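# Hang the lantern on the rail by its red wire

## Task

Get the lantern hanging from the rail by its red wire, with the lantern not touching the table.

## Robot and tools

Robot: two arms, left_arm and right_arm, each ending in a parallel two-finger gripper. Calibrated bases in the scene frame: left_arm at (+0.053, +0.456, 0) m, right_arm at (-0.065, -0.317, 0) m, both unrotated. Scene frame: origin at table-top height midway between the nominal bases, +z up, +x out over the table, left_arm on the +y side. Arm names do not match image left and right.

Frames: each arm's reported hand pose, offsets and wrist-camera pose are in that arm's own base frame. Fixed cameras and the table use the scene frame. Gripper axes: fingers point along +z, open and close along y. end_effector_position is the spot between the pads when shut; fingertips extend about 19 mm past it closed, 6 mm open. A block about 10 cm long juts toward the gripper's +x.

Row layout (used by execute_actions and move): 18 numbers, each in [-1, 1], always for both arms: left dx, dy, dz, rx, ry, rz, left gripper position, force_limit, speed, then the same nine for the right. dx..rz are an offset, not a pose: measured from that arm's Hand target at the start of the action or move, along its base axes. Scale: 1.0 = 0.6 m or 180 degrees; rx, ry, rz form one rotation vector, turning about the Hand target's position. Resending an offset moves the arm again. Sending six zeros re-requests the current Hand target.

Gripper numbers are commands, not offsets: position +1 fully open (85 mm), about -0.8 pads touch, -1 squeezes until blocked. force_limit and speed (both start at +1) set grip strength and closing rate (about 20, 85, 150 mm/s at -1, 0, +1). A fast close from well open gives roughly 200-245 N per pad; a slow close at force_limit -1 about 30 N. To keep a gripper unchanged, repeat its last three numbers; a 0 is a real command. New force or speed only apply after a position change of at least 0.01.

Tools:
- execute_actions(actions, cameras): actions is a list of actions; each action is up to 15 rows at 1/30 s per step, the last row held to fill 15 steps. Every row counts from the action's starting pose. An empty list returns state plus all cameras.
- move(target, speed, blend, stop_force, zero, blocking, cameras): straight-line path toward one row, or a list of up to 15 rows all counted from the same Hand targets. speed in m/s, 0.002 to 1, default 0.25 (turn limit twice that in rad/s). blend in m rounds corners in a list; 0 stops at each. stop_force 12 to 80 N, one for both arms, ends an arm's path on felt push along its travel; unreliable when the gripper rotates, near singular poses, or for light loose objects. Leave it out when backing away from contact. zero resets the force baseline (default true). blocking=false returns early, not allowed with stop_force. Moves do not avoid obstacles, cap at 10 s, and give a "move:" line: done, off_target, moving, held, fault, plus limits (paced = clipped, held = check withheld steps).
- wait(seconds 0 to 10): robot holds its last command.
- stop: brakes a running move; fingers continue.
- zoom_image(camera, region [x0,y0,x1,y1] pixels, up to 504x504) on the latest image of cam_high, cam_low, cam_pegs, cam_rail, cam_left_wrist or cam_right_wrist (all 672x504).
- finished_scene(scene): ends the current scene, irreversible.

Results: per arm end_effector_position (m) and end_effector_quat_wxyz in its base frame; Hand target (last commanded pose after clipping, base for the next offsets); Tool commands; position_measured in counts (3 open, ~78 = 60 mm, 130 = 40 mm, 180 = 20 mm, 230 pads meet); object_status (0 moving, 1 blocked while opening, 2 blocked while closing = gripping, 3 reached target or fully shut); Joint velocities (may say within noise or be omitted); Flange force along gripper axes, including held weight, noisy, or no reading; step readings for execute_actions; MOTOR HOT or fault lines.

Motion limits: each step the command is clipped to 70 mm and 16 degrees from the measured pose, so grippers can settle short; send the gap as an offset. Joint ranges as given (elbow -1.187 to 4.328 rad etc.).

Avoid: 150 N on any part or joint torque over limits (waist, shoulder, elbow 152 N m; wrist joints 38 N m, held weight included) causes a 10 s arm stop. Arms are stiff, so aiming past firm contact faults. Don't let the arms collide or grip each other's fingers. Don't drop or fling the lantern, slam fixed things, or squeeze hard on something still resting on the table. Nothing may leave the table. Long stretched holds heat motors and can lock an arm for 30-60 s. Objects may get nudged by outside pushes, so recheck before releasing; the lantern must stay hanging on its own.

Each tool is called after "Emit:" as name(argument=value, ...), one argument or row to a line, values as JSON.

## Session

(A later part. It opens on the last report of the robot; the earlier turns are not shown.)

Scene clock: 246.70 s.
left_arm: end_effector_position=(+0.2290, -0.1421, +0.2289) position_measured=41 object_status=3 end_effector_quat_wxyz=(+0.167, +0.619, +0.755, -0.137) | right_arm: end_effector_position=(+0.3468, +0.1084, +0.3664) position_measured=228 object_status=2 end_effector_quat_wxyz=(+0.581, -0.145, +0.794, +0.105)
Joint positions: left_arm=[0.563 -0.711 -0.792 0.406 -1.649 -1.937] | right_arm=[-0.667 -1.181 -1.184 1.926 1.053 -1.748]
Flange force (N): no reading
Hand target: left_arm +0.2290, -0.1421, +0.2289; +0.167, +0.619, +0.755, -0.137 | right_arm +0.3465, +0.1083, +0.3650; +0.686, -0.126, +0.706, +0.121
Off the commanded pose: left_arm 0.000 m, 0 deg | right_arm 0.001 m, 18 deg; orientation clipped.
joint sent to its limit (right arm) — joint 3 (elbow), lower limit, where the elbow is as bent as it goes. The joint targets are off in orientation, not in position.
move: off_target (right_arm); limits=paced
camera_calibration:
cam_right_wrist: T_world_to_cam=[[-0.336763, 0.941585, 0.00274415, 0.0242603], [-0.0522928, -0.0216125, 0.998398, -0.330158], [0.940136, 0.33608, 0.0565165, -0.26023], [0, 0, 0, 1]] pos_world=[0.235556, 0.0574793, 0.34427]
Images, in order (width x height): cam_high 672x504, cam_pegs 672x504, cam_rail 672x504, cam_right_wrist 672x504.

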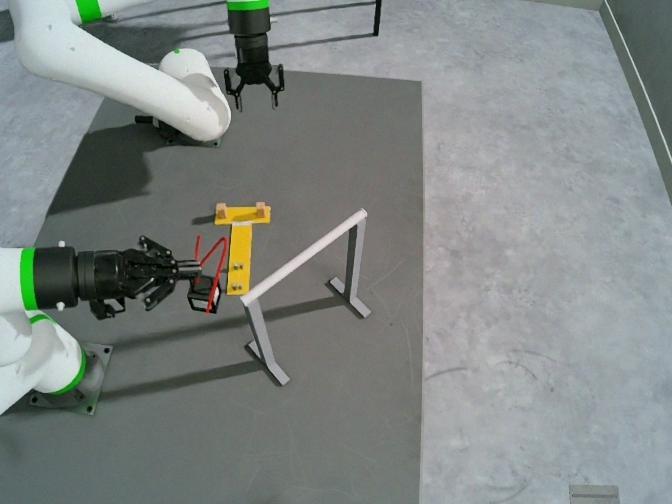

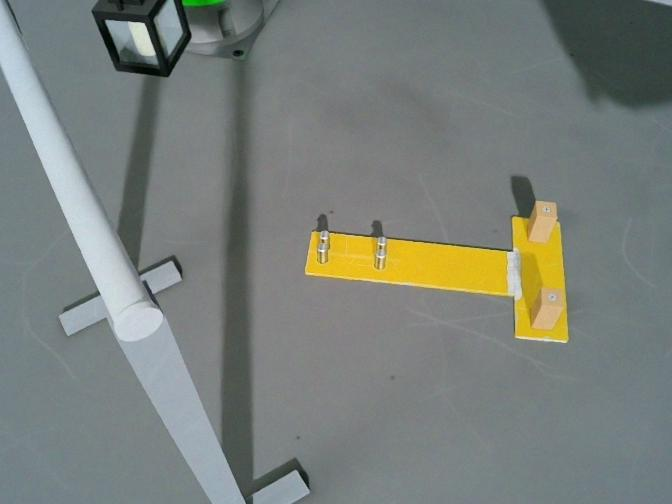

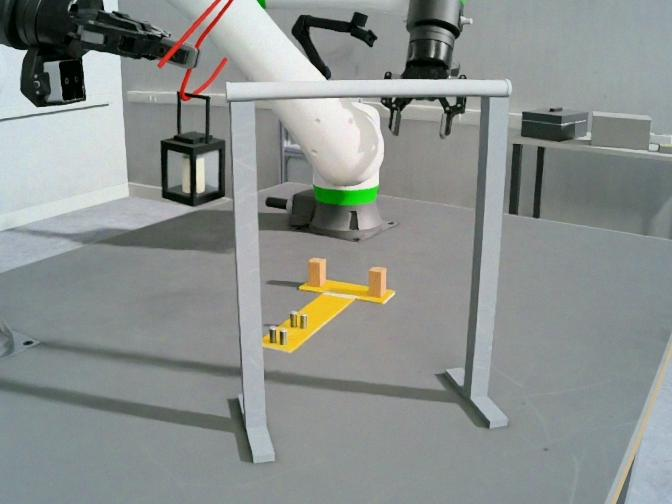

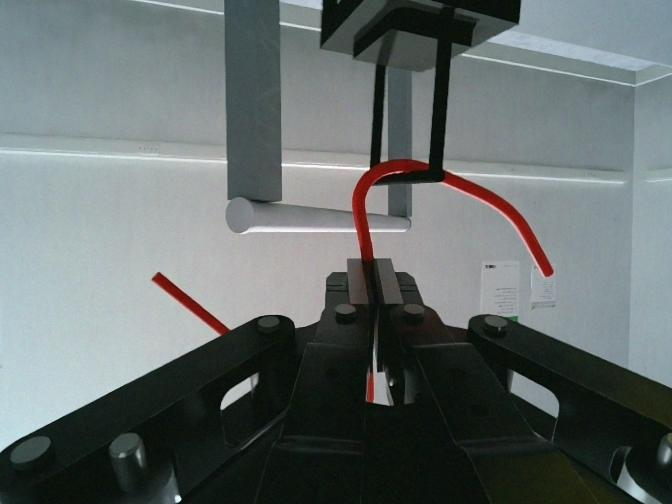

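Emit:
move(
  target=[
    [0,0,0,0,0,0,0.7,-1,-0.3,0.1,0.2,0.058,0,0,0,-1,1,-0.5],
    [0,0,0,0,0,0,0.7,-1,-0.3,0.2275,0.2412,0.058,0,0,0,-1,1,-0.5],
  ],
  speed=0.1,
  blend=0.02,
  cameras=["cam_high","cam_rail","cam_right_wrist","cam_low"],
)

Emit:
zoom_image(
  camera="cam_rail",
  region=[150, 0, 500, 250],
)

Emit:
zoom_image(
  camera="cam_high",
  region=[180, 150, 400, 320],
)

Emit:
zoom_image(
  camera="cam_low",
  region=[250, 150, 410, 290],
)

Scene clock: 251.53 s.
left_arm: end_effector_position=(+0.2290, -0.1421, +0.2289) position_measured=41 object_status=3 end_effector_quat_wxyz=(+0.167, +0.619, +0.755, -0.137) | right_arm: end_effector_position=(+0.4828, +0.2539, +0.3997) position_measured=228 object_status=2 end_effector_quat_wxyz=(+0.694, -0.096, +0.707, +0.092)
Joint positions: left_arm=[0.563 -0.711 -0.792 0.406 -1.649 -1.937] | right_arm=[0.22 -0.488 -0.769 3.319 -0.267 -3.308]
Flange force (N): no reading
Hand target: left_arm +0.2290, -0.1421, +0.2289; +0.167, +0.619, +0.755, -0.137 | right_arm +0.4830, +0.2530, +0.3998; +0.686, -0.126, +0.706, +0.121
Off the commanded pose: left_arm 0.000 m, 0 deg | right_arm 0.001 m, 5 deg.
joint sent to its limit (right arm) — joint 4 (forearm roll), upper limit. The joint targets are off in orientation, not in position.
move: off_target (right_arm)
camera_calibration:
cam_right_wrist: T_world_to_cam=[[-0.25007, 0.968215, 0.00495544, -0.116534], [-0.327676, -0.0894457, 0.940547, -0.179918], [0.911095, 0.233579, 0.339628, -0.511961], [0, 0, 0, 1]] pos_world=[0.378348, 0.21632, 0.343675]
Images, in order (width x height): cam_high 672x504, cam_low 672x504, cam_rail 672x504, cam_right_wrist 672x504.

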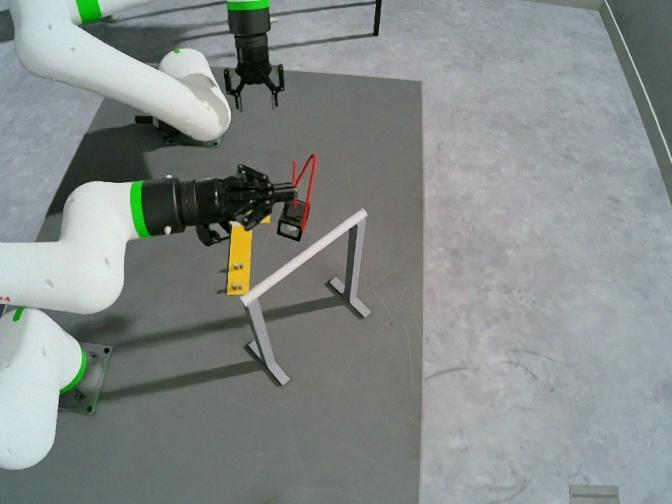

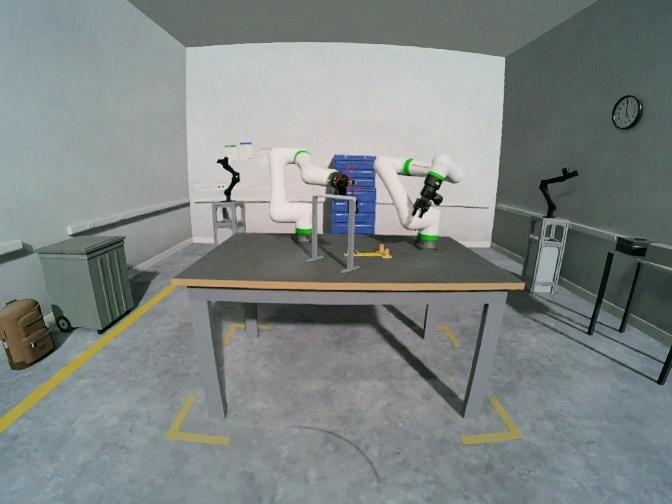

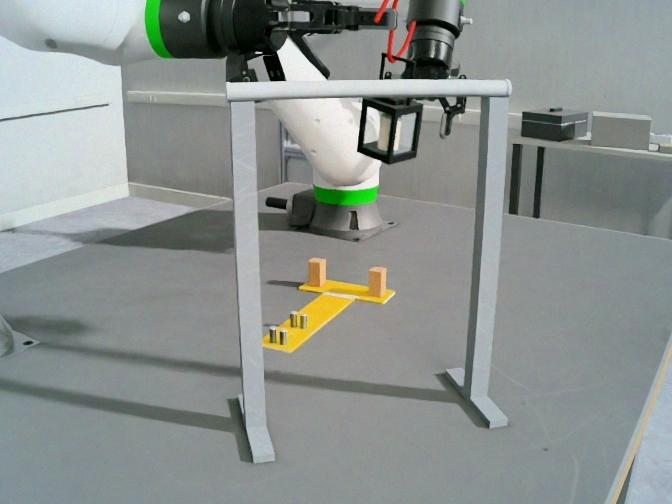

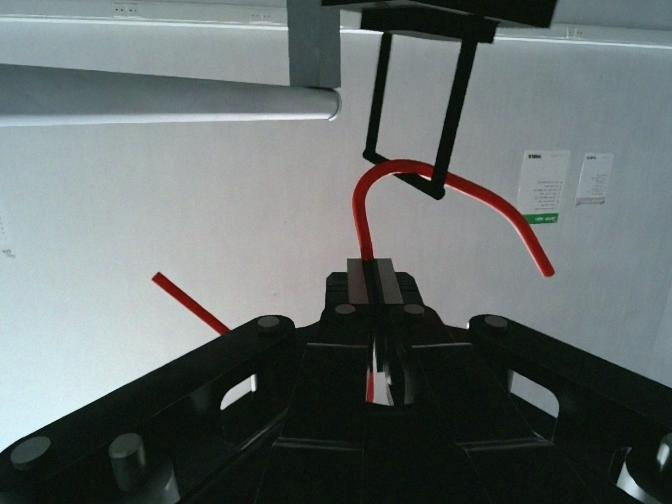

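Scaled by 1.440 from the camera's 672x504 image, which has a finer 960x720 frame.

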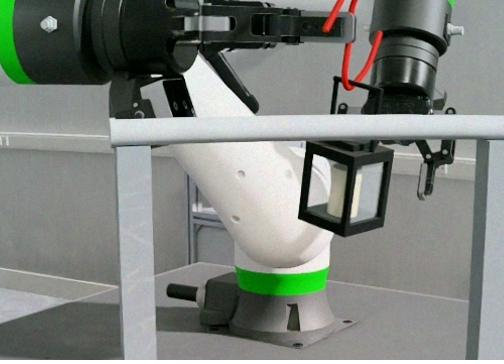

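Scaled by 2.291 from the camera's 672x504 image, which has a finer 960x720 frame.

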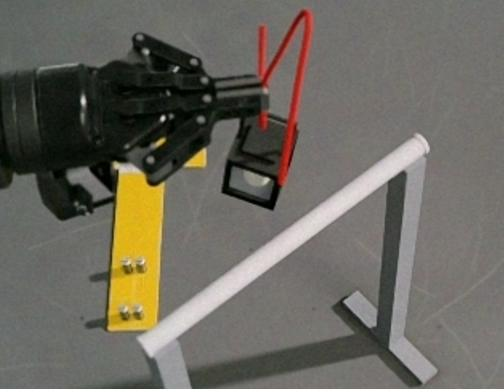

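Scaled by 3.150 from the camera's 672x504 image, which has a finer 960x720 frame.

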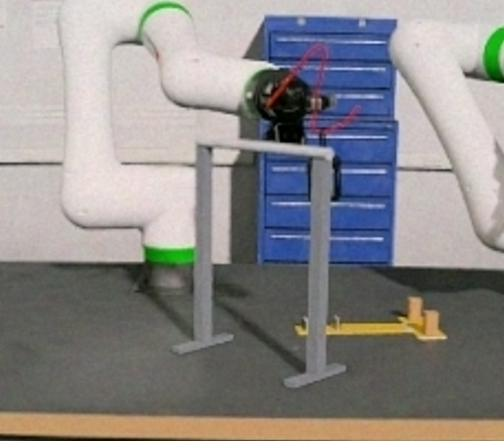

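Emit:
move(
  target=[
    [0,0,0,0,0,0,0.7,-1,-0.3,0.0235,-0.0647,-0.02,0,0,0,-1,1,-0.5],
  ],
  speed=0.06,
  cameras=["cam_high","cam_rail","cam_right_wrist","cam_pegs"],
)

Emit:
zoom_image(
  camera="cam_high",
  region=[230, 150, 400, 300],
)

Emit:
zoom_image(
  camera="cam_rail",
  region=[250, 0, 500, 200],
)

Scene clock: 256.23 s.
left_arm: end_effector_position=(+0.2290, -0.1421, +0.2289) position_measured=41 object_status=3 end_effector_quat_wxyz=(+0.167, +0.619, +0.755, -0.137) | right_arm: end_effector_position=(+0.4970, +0.2151, +0.3877) position_measured=228 object_status=2 end_effector_quat_wxyz=(+0.701, -0.070, +0.707, +0.066)
Joint positions: left_arm=[0.563 -0.711 -0.792 0.406 -1.649 -1.937] | right_arm=[0.137 -0.485 -0.805 3.319 -0.316 -3.305]
Flange force (N): no reading
Hand target: left_arm +0.2290, -0.1421, +0.2289; +0.167, +0.619, +0.755, -0.137 | right_arm +0.4971, +0.2142, +0.3878; +0.686, -0.126, +0.706, +0.121
Off the commanded pose: left_arm 0.000 m, 0 deg | right_arm 0.001 m, 9 deg.
joint sent to its limit (right arm) — joint 4 (forearm roll), upper limit. The joint targets are off in orientation, not in position.
move: off_target (right_arm)
camera_calibration:
cam_right_wrist: T_world_to_cam=[[-0.177676, 0.984081, 0.00407291, -0.114433], [-0.342573, -0.0657303, 0.937189, -0.163779], [0.922537, 0.16512, 0.348798, -0.506187], [0, 0, 0, 1]] pos_world=[0.390538, 0.185428, 0.330515]
Images, in order (width x height): cam_high 672x504, cam_pegs 672x504, cam_rail 672x504, cam_right_wrist 672x504.

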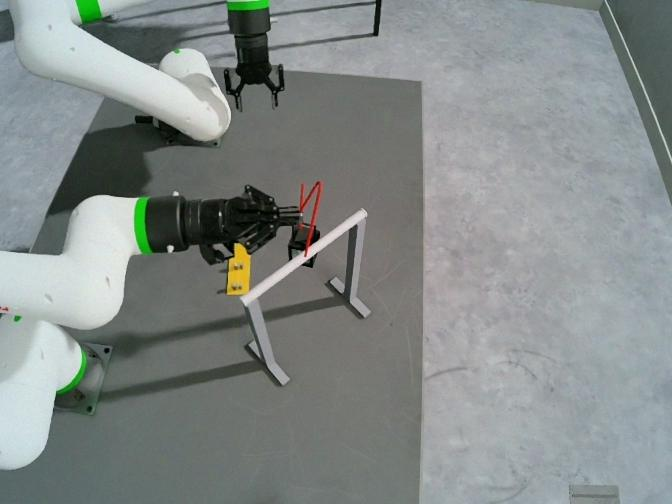

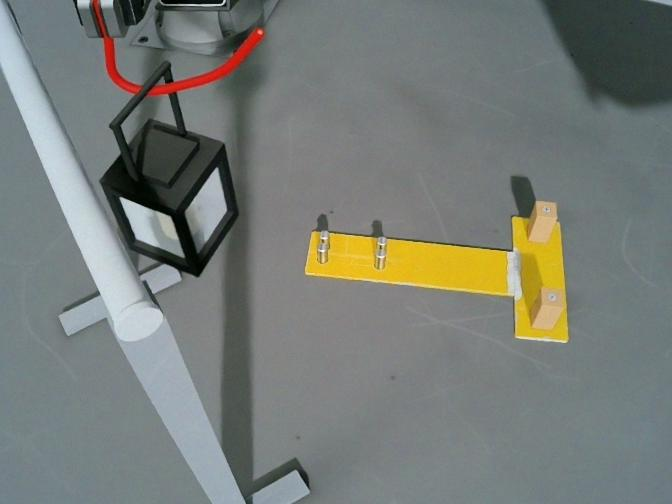

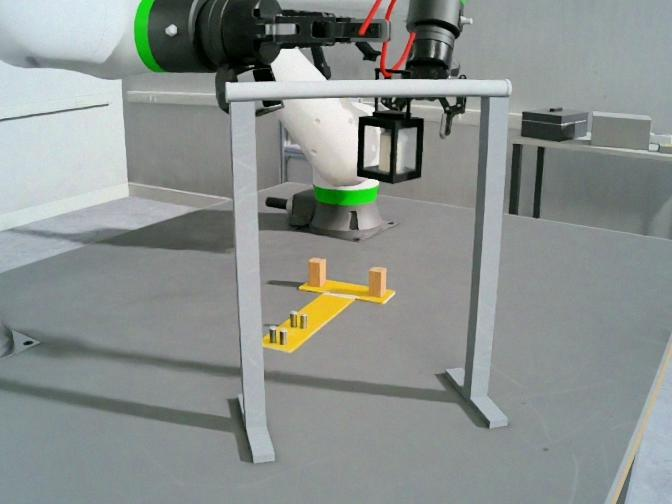

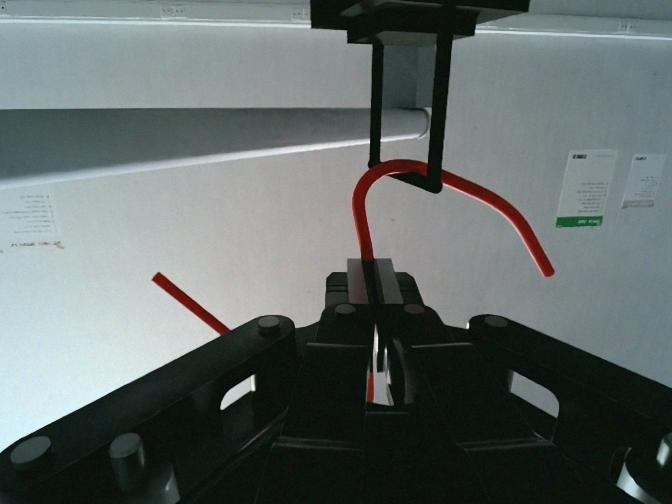

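Scaled by 2.965 from the camera's 672x504 image, which has a finer 960x720 frame.

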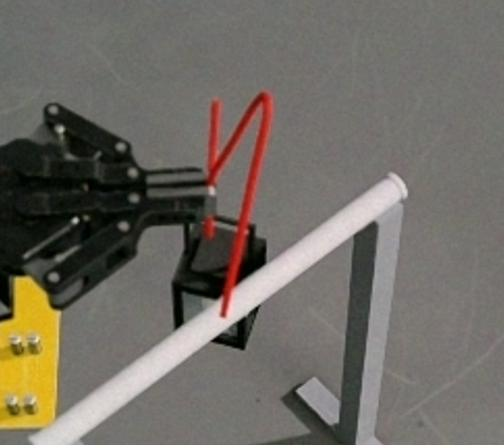

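Scaled by 2.016 from the camera's 672x504 image, which has a finer 960x720 frame.

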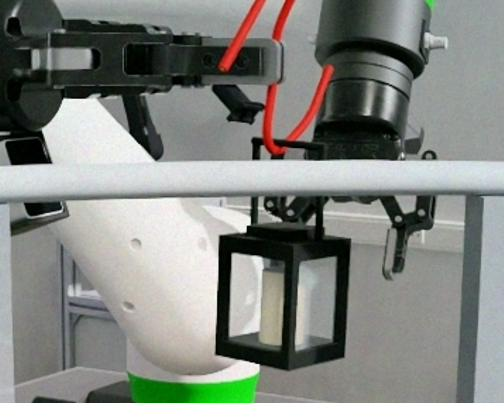

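Emit:
move(
  target=[
    [0,0,0,0,0,0,0.7,-1,-0.3,0.001,-0.008,0,0,0,0,-1,1,-0.5],
    [0,0,0,0,0,0,0.7,-1,-0.3,0.001,-0.004,-0.13,0,0,0,-1,1,-0.5],
  ],
  speed=0.04,
  cameras=["cam_high","cam_rail","cam_right_wrist","cam_pegs"],
)

Emit:
zoom_image(
  camera="cam_high",
  region=[230, 150, 400, 300],
)

Emit:
zoom_image(
  camera="cam_rail",
  region=[250, 0, 500, 250],
)

Scene clock: 262.33 s.
left_arm: end_effector_position=(+0.2290, -0.1421, +0.2289) position_measured=41 object_status=3 end_effector_quat_wxyz=(+0.167, +0.619, +0.755, -0.137) | right_arm: end_effector_position=(+0.4976, +0.2127, +0.3097) position_measured=228 object_status=2 end_effector_quat_wxyz=(+0.700, -0.074, +0.707, +0.070)
Joint positions: left_arm=[0.563 -0.711 -0.792 0.406 -1.649 -1.937] | right_arm=[0.107 -0.344 -0.933 3.319 -0.584 -3.284]
Flange force (N): no reading
Hand target: left_arm +0.2290, -0.1421, +0.2289; +0.167, +0.619, +0.755, -0.137 | right_arm +0.4977, +0.2118, +0.3098; +0.686, -0.126, +0.706, +0.121
Off the commanded pose: left_arm 0.000 m, 0 deg | right_arm 0.001 m, 8 deg.
joint sent to its limit (right arm) — joint 4 (forearm roll), upper limit. The joint targets are off in orientation, not in position.
move: off_target (right_arm)
camera_calibration:
cam_right_wrist: T_world_to_cam=[[-0.189865, 0.981802, 0.00413062, -0.105097], [-0.339671, -0.0696332, 0.937963, -0.0915159], [0.921181, 0.176683, 0.34671, -0.480324], [0, 0, 0, 1]] pos_world=[0.391426, 0.181678, 0.252806]
Images, in order (width x height): cam_high 672x504, cam_pegs 672x504, cam_rail 672x504, cam_right_wrist 672x504.

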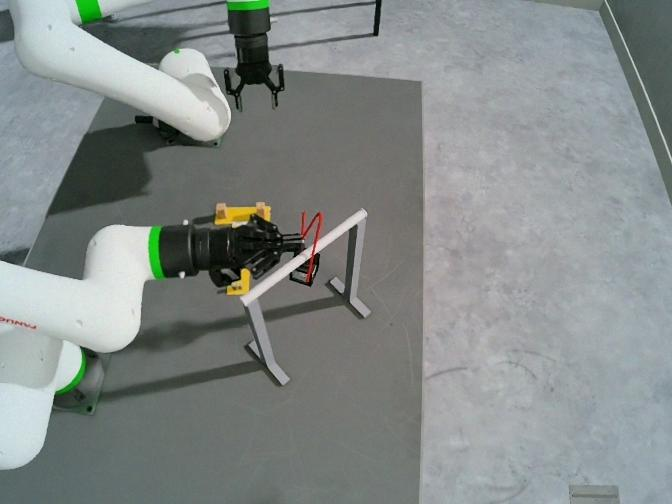

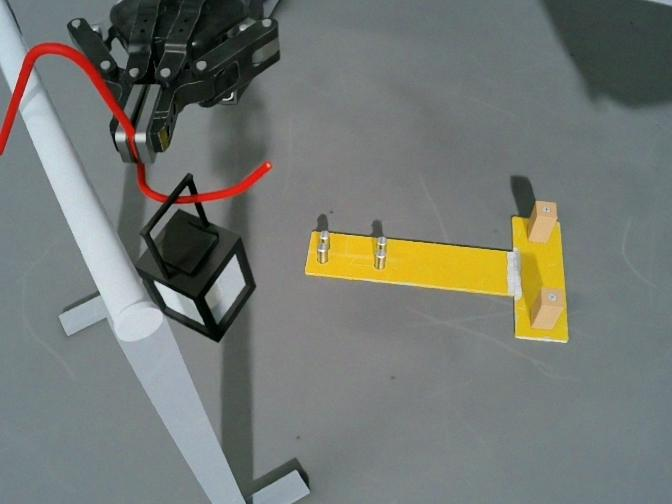

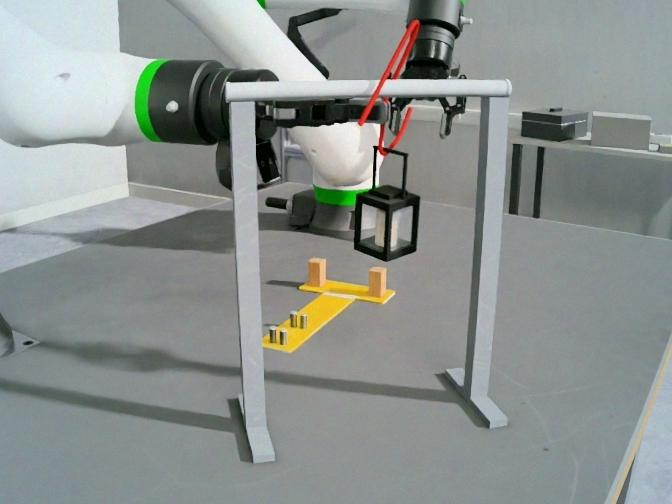

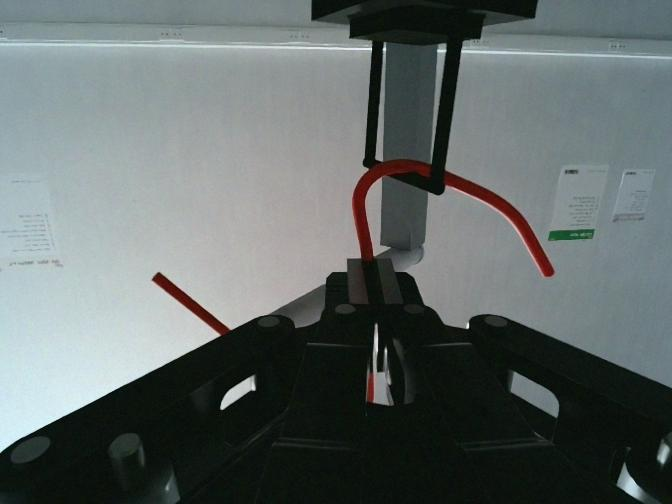

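Scaled by 2.965 from the camera's 672x504 image, which has a finer 960x720 frame.

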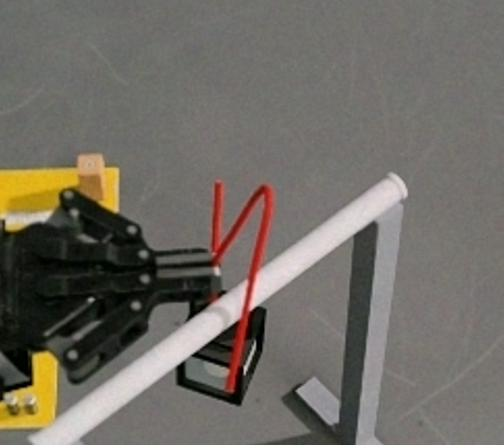

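Scaled by 2.016 from the camera's 672x504 image, which has a finer 960x720 frame.

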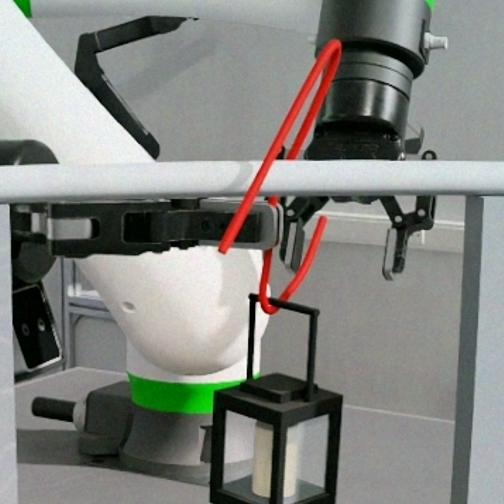

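Emit:
move(
  target=[
    [0,0,0,0,0,0,0.7,-1,-0.3,0.003,-0.012,-0.04,0,0,0,-1,1,-0.5],
  ],
  speed=0.03,
  cameras=["cam_high","cam_rail","cam_low","cam_pegs"],
)

Emit:
zoom_image(
  camera="cam_high",
  region=[230, 150, 400, 300],
)

Emit:
zoom_image(
  camera="cam_rail",
  region=[250, 0, 500, 250],
)

Scene clock: 265.83 s.
left_arm: end_effector_position=(+0.2290, -0.1421, +0.2289) position_measured=41 object_status=3 end_effector_quat_wxyz=(+0.167, +0.619, +0.755, -0.137) | right_arm: end_effector_position=(+0.4994, +0.2055, +0.2857) position_measured=228 object_status=2 end_effector_quat_wxyz=(+0.700, -0.071, +0.707, +0.067)
Joint positions: left_arm=[0.563 -0.711 -0.792 0.406 -1.649 -1.937] | right_arm=[0.084 -0.282 -0.967 3.319 -0.682 -3.274]
Flange force (N): no reading
Hand target: left_arm +0.2290, -0.1421, +0.2289; +0.167, +0.619, +0.755, -0.137 | right_arm +0.4995, +0.2046, +0.2858; +0.686, -0.126, +0.706, +0.121
Off the commanded pose: left_arm 0.000 m, 0 deg | right_arm 0.001 m, 9 deg.
joint sent to its limit (right arm) — joint 4 (forearm roll), upper limit. The joint targets are off in orientation, not in position.
move: off_target (right_arm)
Images, in order (width x height): cam_high 672x504, cam_low 672x504, cam_pegs 672x504, cam_rail 672x504.

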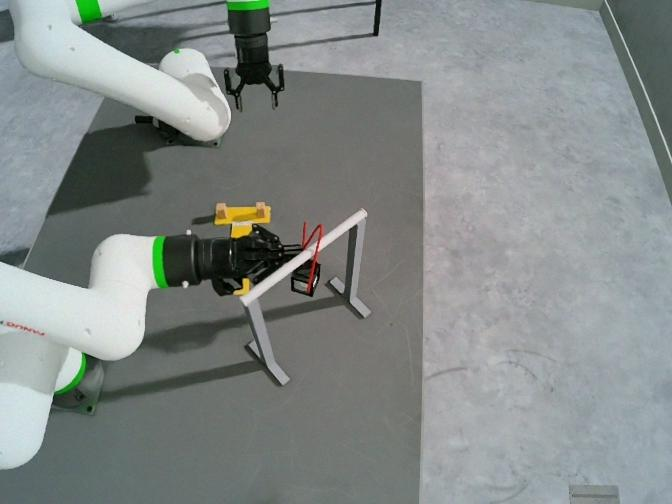

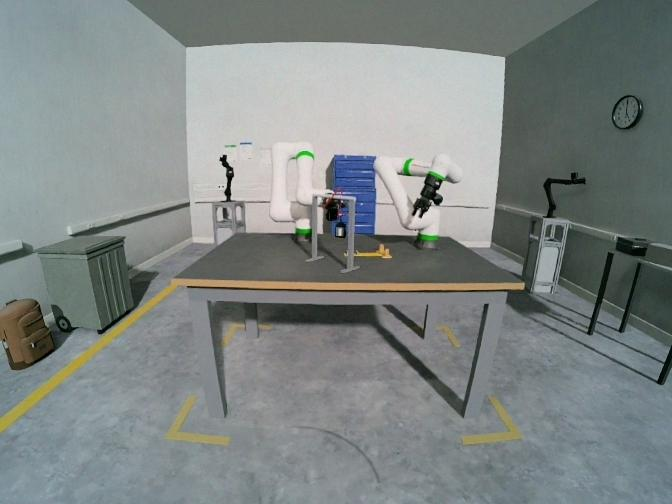

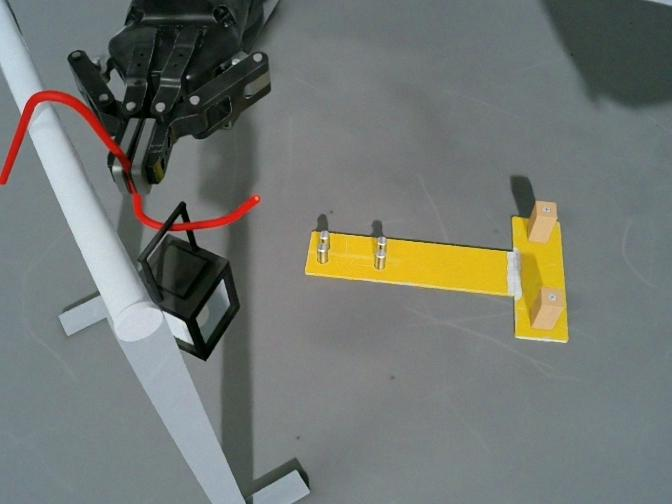

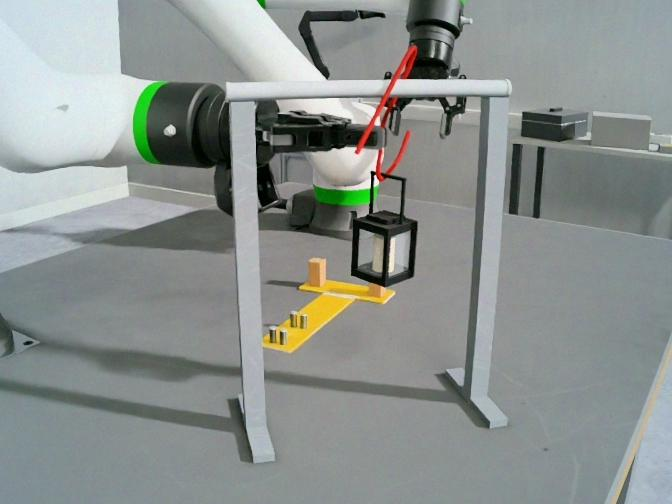

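Scaled by 2.965 from the camera's 672x504 image, which has a finer 960x720 frame.

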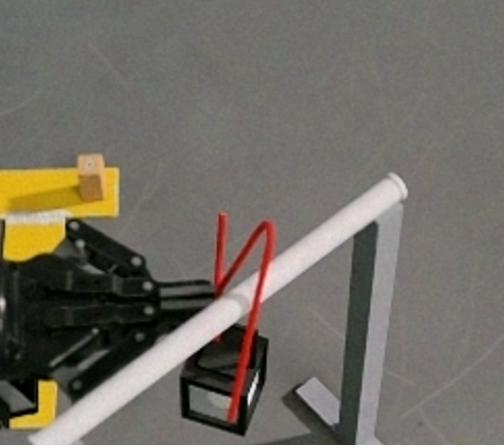

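Scaled by 2.016 from the camera's 672x504 image, which has a finer 960x720 frame.

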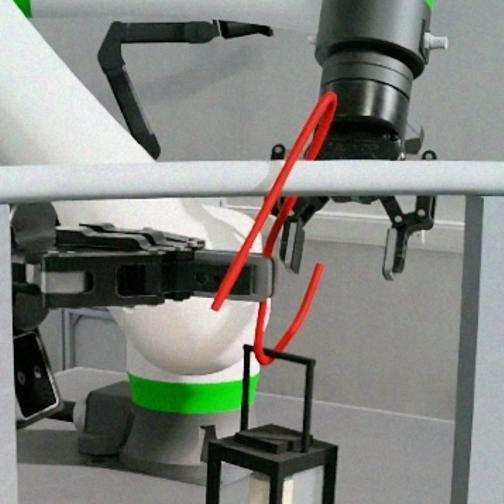

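Emit:
move(
  target=[
    [0,0,0,0,0,0,0.7,-1,-0.3,0.002,-0.008,-0.027,0,0,0,-1,1,-0.5],
  ],
  speed=0.02,
  cameras=["cam_high","cam_rail","cam_pegs"],
)

Emit:
zoom_image(
  camera="cam_rail",
  region=[250, 0, 500, 250],
)

Scene clock: 270.70 s.
left_arm: end_effector_position=(+0.2290, -0.1421, +0.2289) position_measured=41 object_status=3 end_effector_quat_wxyz=(+0.167, +0.619, +0.755, -0.137) | right_arm: end_effector_position=(+0.5006, +0.2007, +0.2695) position_measured=228 object_status=2 end_effector_quat_wxyz=(+0.700, -0.069, +0.707, +0.065)
Joint positions: left_arm=[0.563 -0.711 -0.792 0.406 -1.649 -1.937] | right_arm=[0.069 -0.232 -0.987 3.319 -0.751 -3.266]
Flange force (N): no reading
Hand target: left_arm +0.2290, -0.1421, +0.2289; +0.167, +0.619, +0.755, -0.137 | right_arm +0.5007, +0.1998, +0.2696; +0.686, -0.126, +0.706, +0.121
Off the commanded pose: left_arm 0.000 m, 0 deg | right_arm 0.001 m, 9 deg.
joint sent to its limit (right arm) — joint 4 (forearm roll), upper limit. The joint targets are off in orientation, not in position.
move: off_target (right_arm)
Images, in order (width x height): cam_high 672x504, cam_pegs 672x504, cam_rail 672x504.

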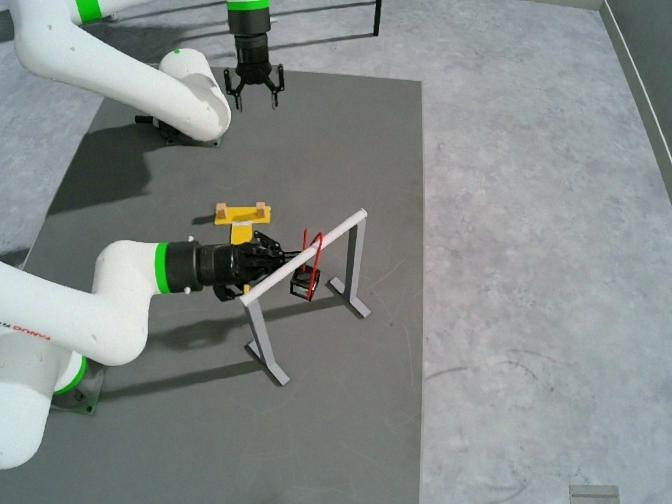

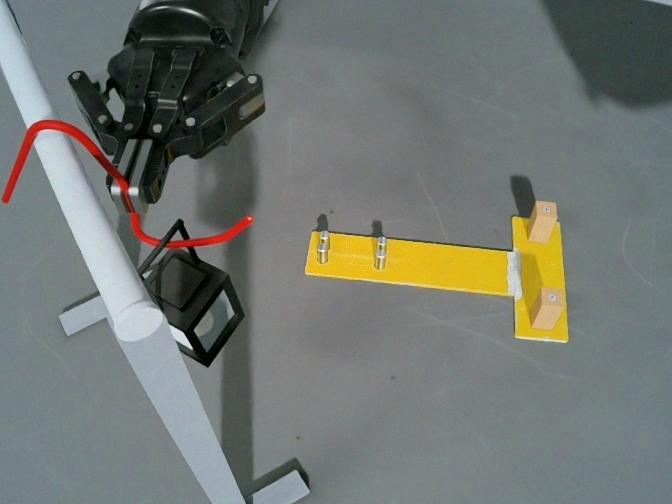

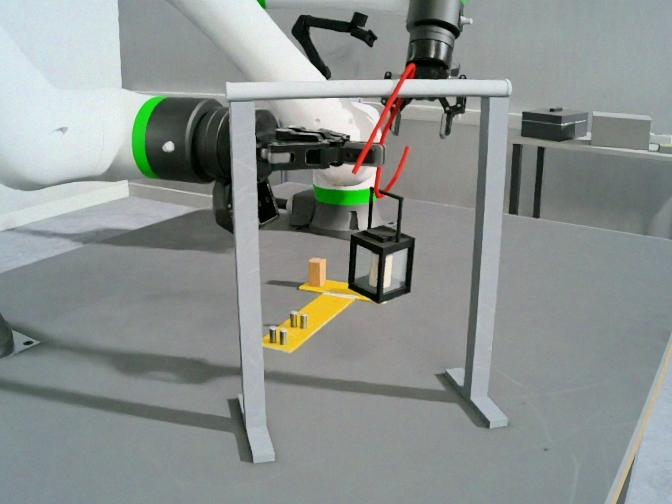

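Scaled by 2.016 from the camera's 672x504 image, which has a finer 960x720 frame.

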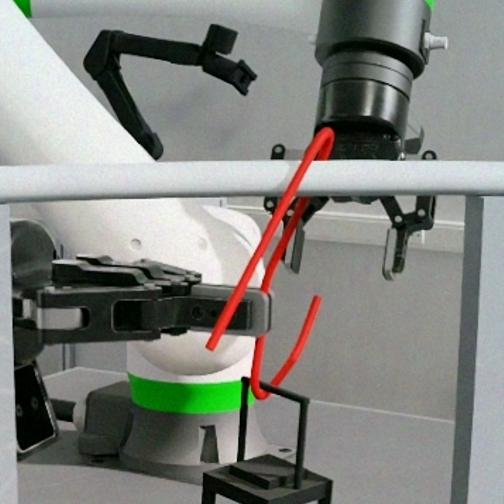

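Emit:
move(
  target=[
    [0,0,0,0,0,0,0.7,-1,-0.3,0.0005,-0.002,-0.018,0,0,0,-1,1,-0.5],
  ],
  speed=0.015,
  cameras=["cam_high","cam_rail","cam_pegs"],
)

Emit:
zoom_image(
  camera="cam_rail",
  region=[300, 40, 450, 220],
)

Emit:
zoom_image(
  camera="cam_pegs",
  region=[0, 80, 200, 260],
)

Scene clock: 276.90 s.
left_arm: end_effector_position=(+0.2290, -0.1421, +0.2289) position_measured=41 object_status=3 end_effector_quat_wxyz=(+0.167, +0.619, +0.755, -0.137) | right_arm: end_effector_position=(+0.5009, +0.1995, +0.2587) position_measured=228 object_status=2 end_effector_quat_wxyz=(+0.700, -0.069, +0.708, +0.065)
Joint positions: left_arm=[0.563 -0.711 -0.792 0.406 -1.649 -1.937] | right_arm=[0.063 -0.196 -0.998 3.319 -0.799 -3.26]
Flange force (N): no reading
Hand target: left_arm +0.2290, -0.1421, +0.2289; +0.167, +0.619, +0.755, -0.137 | right_arm +0.5010, +0.1986, +0.2588; +0.686, -0.126, +0.706, +0.121
Off the commanded pose: left_arm 0.000 m, 0 deg | right_arm 0.001 m, 9 deg.
joint sent to its limit (right arm) — joint 4 (forearm roll), upper limit. The joint targets are off in orientation, not in position.
move: off_target (right_arm)
Images, in order (width x height): cam_high 672x504, cam_pegs 672x504, cam_rail 672x504.

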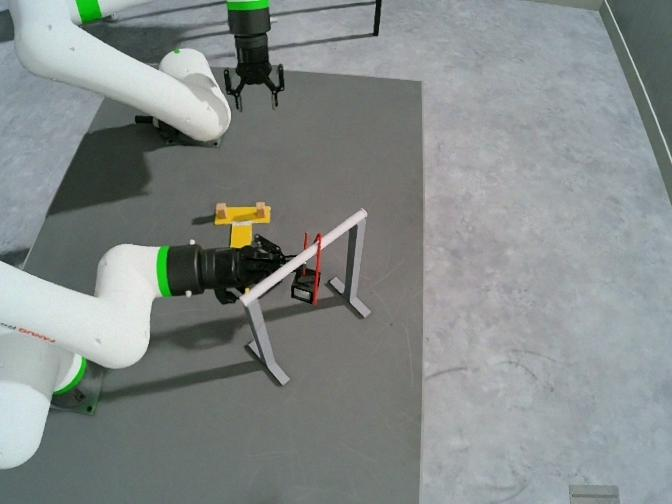

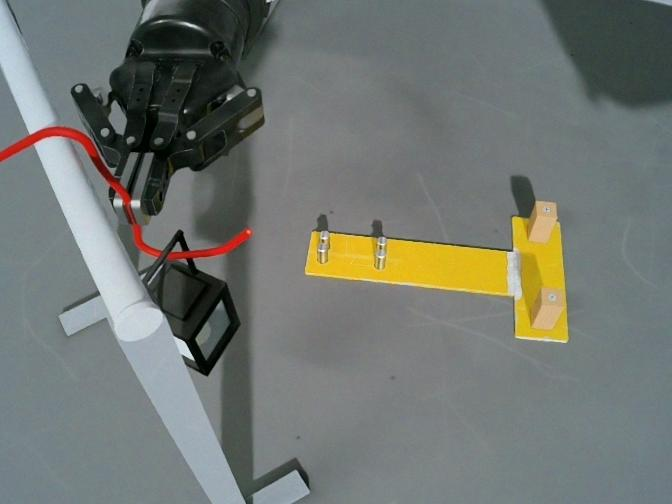

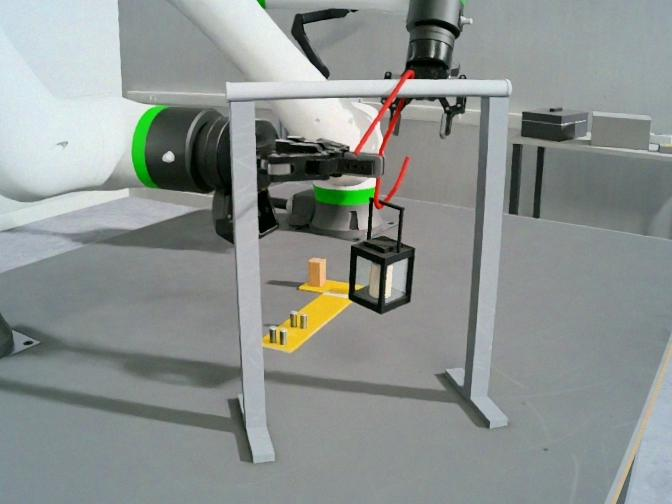

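Scaled by 2.800 from the camera's 672x504 image, which has a finer 960x720 frame.

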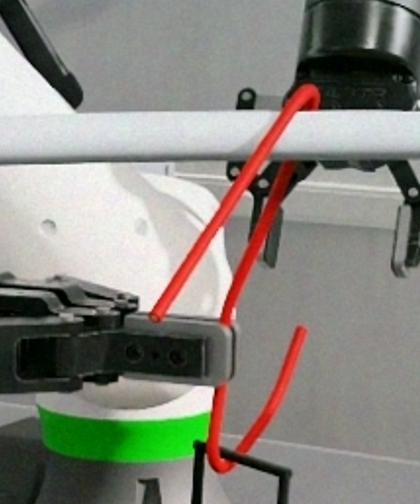

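Scaled by 2.520 from the camera's 672x504 image, which has a finer 960x720 frame.

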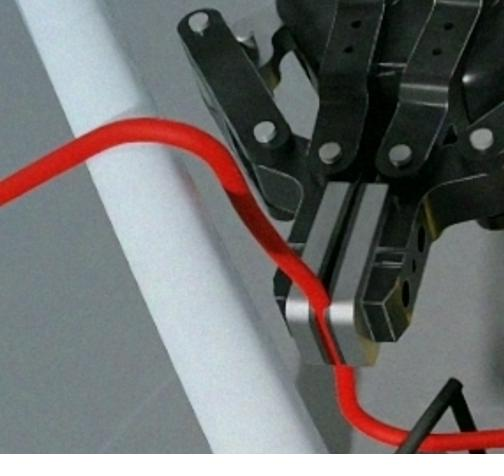

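Emit:
move(
  target=[
    [0,0,0,0,0,0,0.7,-1,-0.3,0.011,-0.011,0.003,0,0,0,-1,1,-0.5],
    [0,0,0,0,0,0,0.7,-1,-0.3,0.011,-0.011,-0.008,0,0,0,-1,1,-0.5],
  ],
  speed=0.015,
  cameras=["cam_high","cam_rail","cam_pegs"],
)

Emit:
zoom_image(
  camera="cam_rail",
  region=[300, 40, 450, 220],
)

Emit:
zoom_image(
  camera="cam_pegs",
  region=[0, 80, 200, 260],
)

Scene clock: 287.93 s.
left_arm: end_effector_position=(+0.2290, -0.1421, +0.2289) position_measured=41 object_status=3 end_effector_quat_wxyz=(+0.167, +0.619, +0.755, -0.137) | right_arm: end_effector_position=(+0.5075, +0.1931, +0.2556) position_measured=228 object_status=2 end_effector_quat_wxyz=(+0.701, -0.065, +0.708, +0.061)
Joint positions: left_arm=[0.563 -0.711 -0.792 0.406 -1.649 -1.937] | right_arm=[0.048 -0.17 -0.992 3.319 -0.819 -3.257]
Flange force (N): no reading
Hand target: left_arm +0.2290, -0.1421, +0.2289; +0.167, +0.619, +0.755, -0.137 | right_arm +0.5076, +0.1922, +0.2556; +0.690, -0.110, +0.707, +0.105 (not the last commanded pose)
Off the commanded pose: left_arm 0.000 m, 0 deg | right_arm 0.002 m, 10 deg.
joint sent to its limit (right arm) — joint 4 (forearm roll), upper limit.
move: off_target (right_arm; path cut at 10 s); path passed 1 of 2 targets
Images, in order (width x height): cam_high 672x504, cam_pegs 672x504, cam_rail 672x504.

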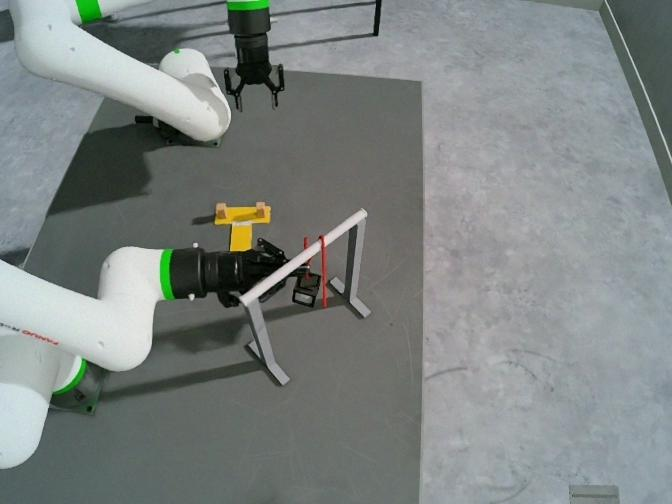

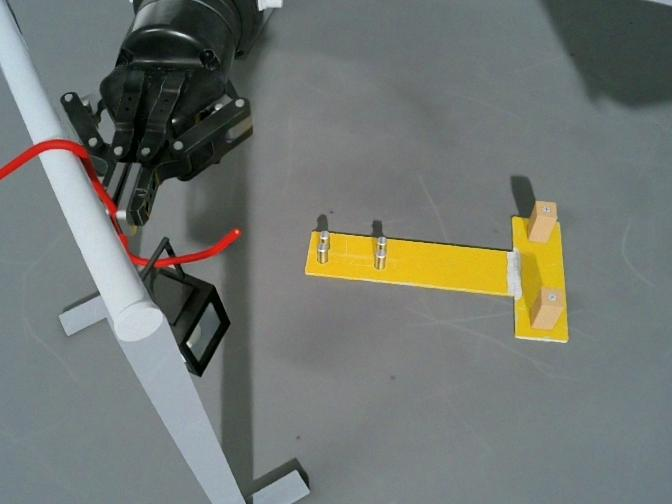

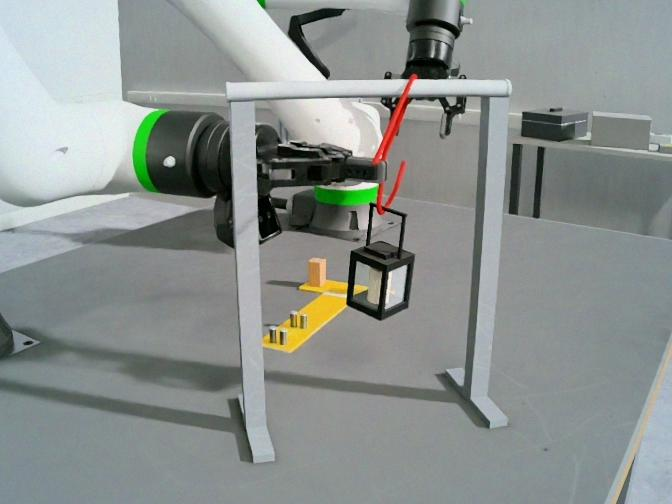

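Scaled by 2.800 from the camera's 672x504 image, which has a finer 960x720 frame.

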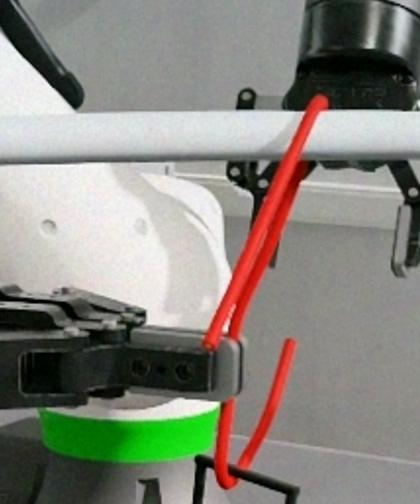

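Scaled by 2.520 from the camera's 672x504 image, which has a finer 960x720 frame.

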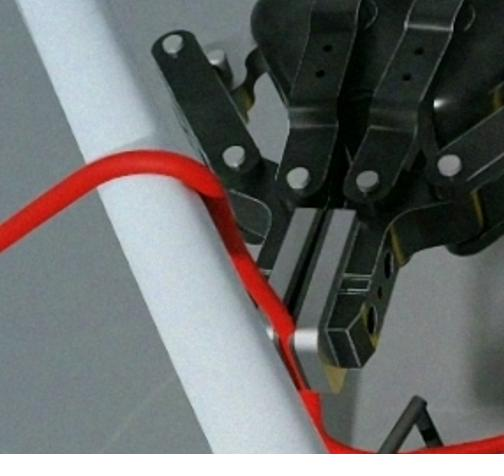

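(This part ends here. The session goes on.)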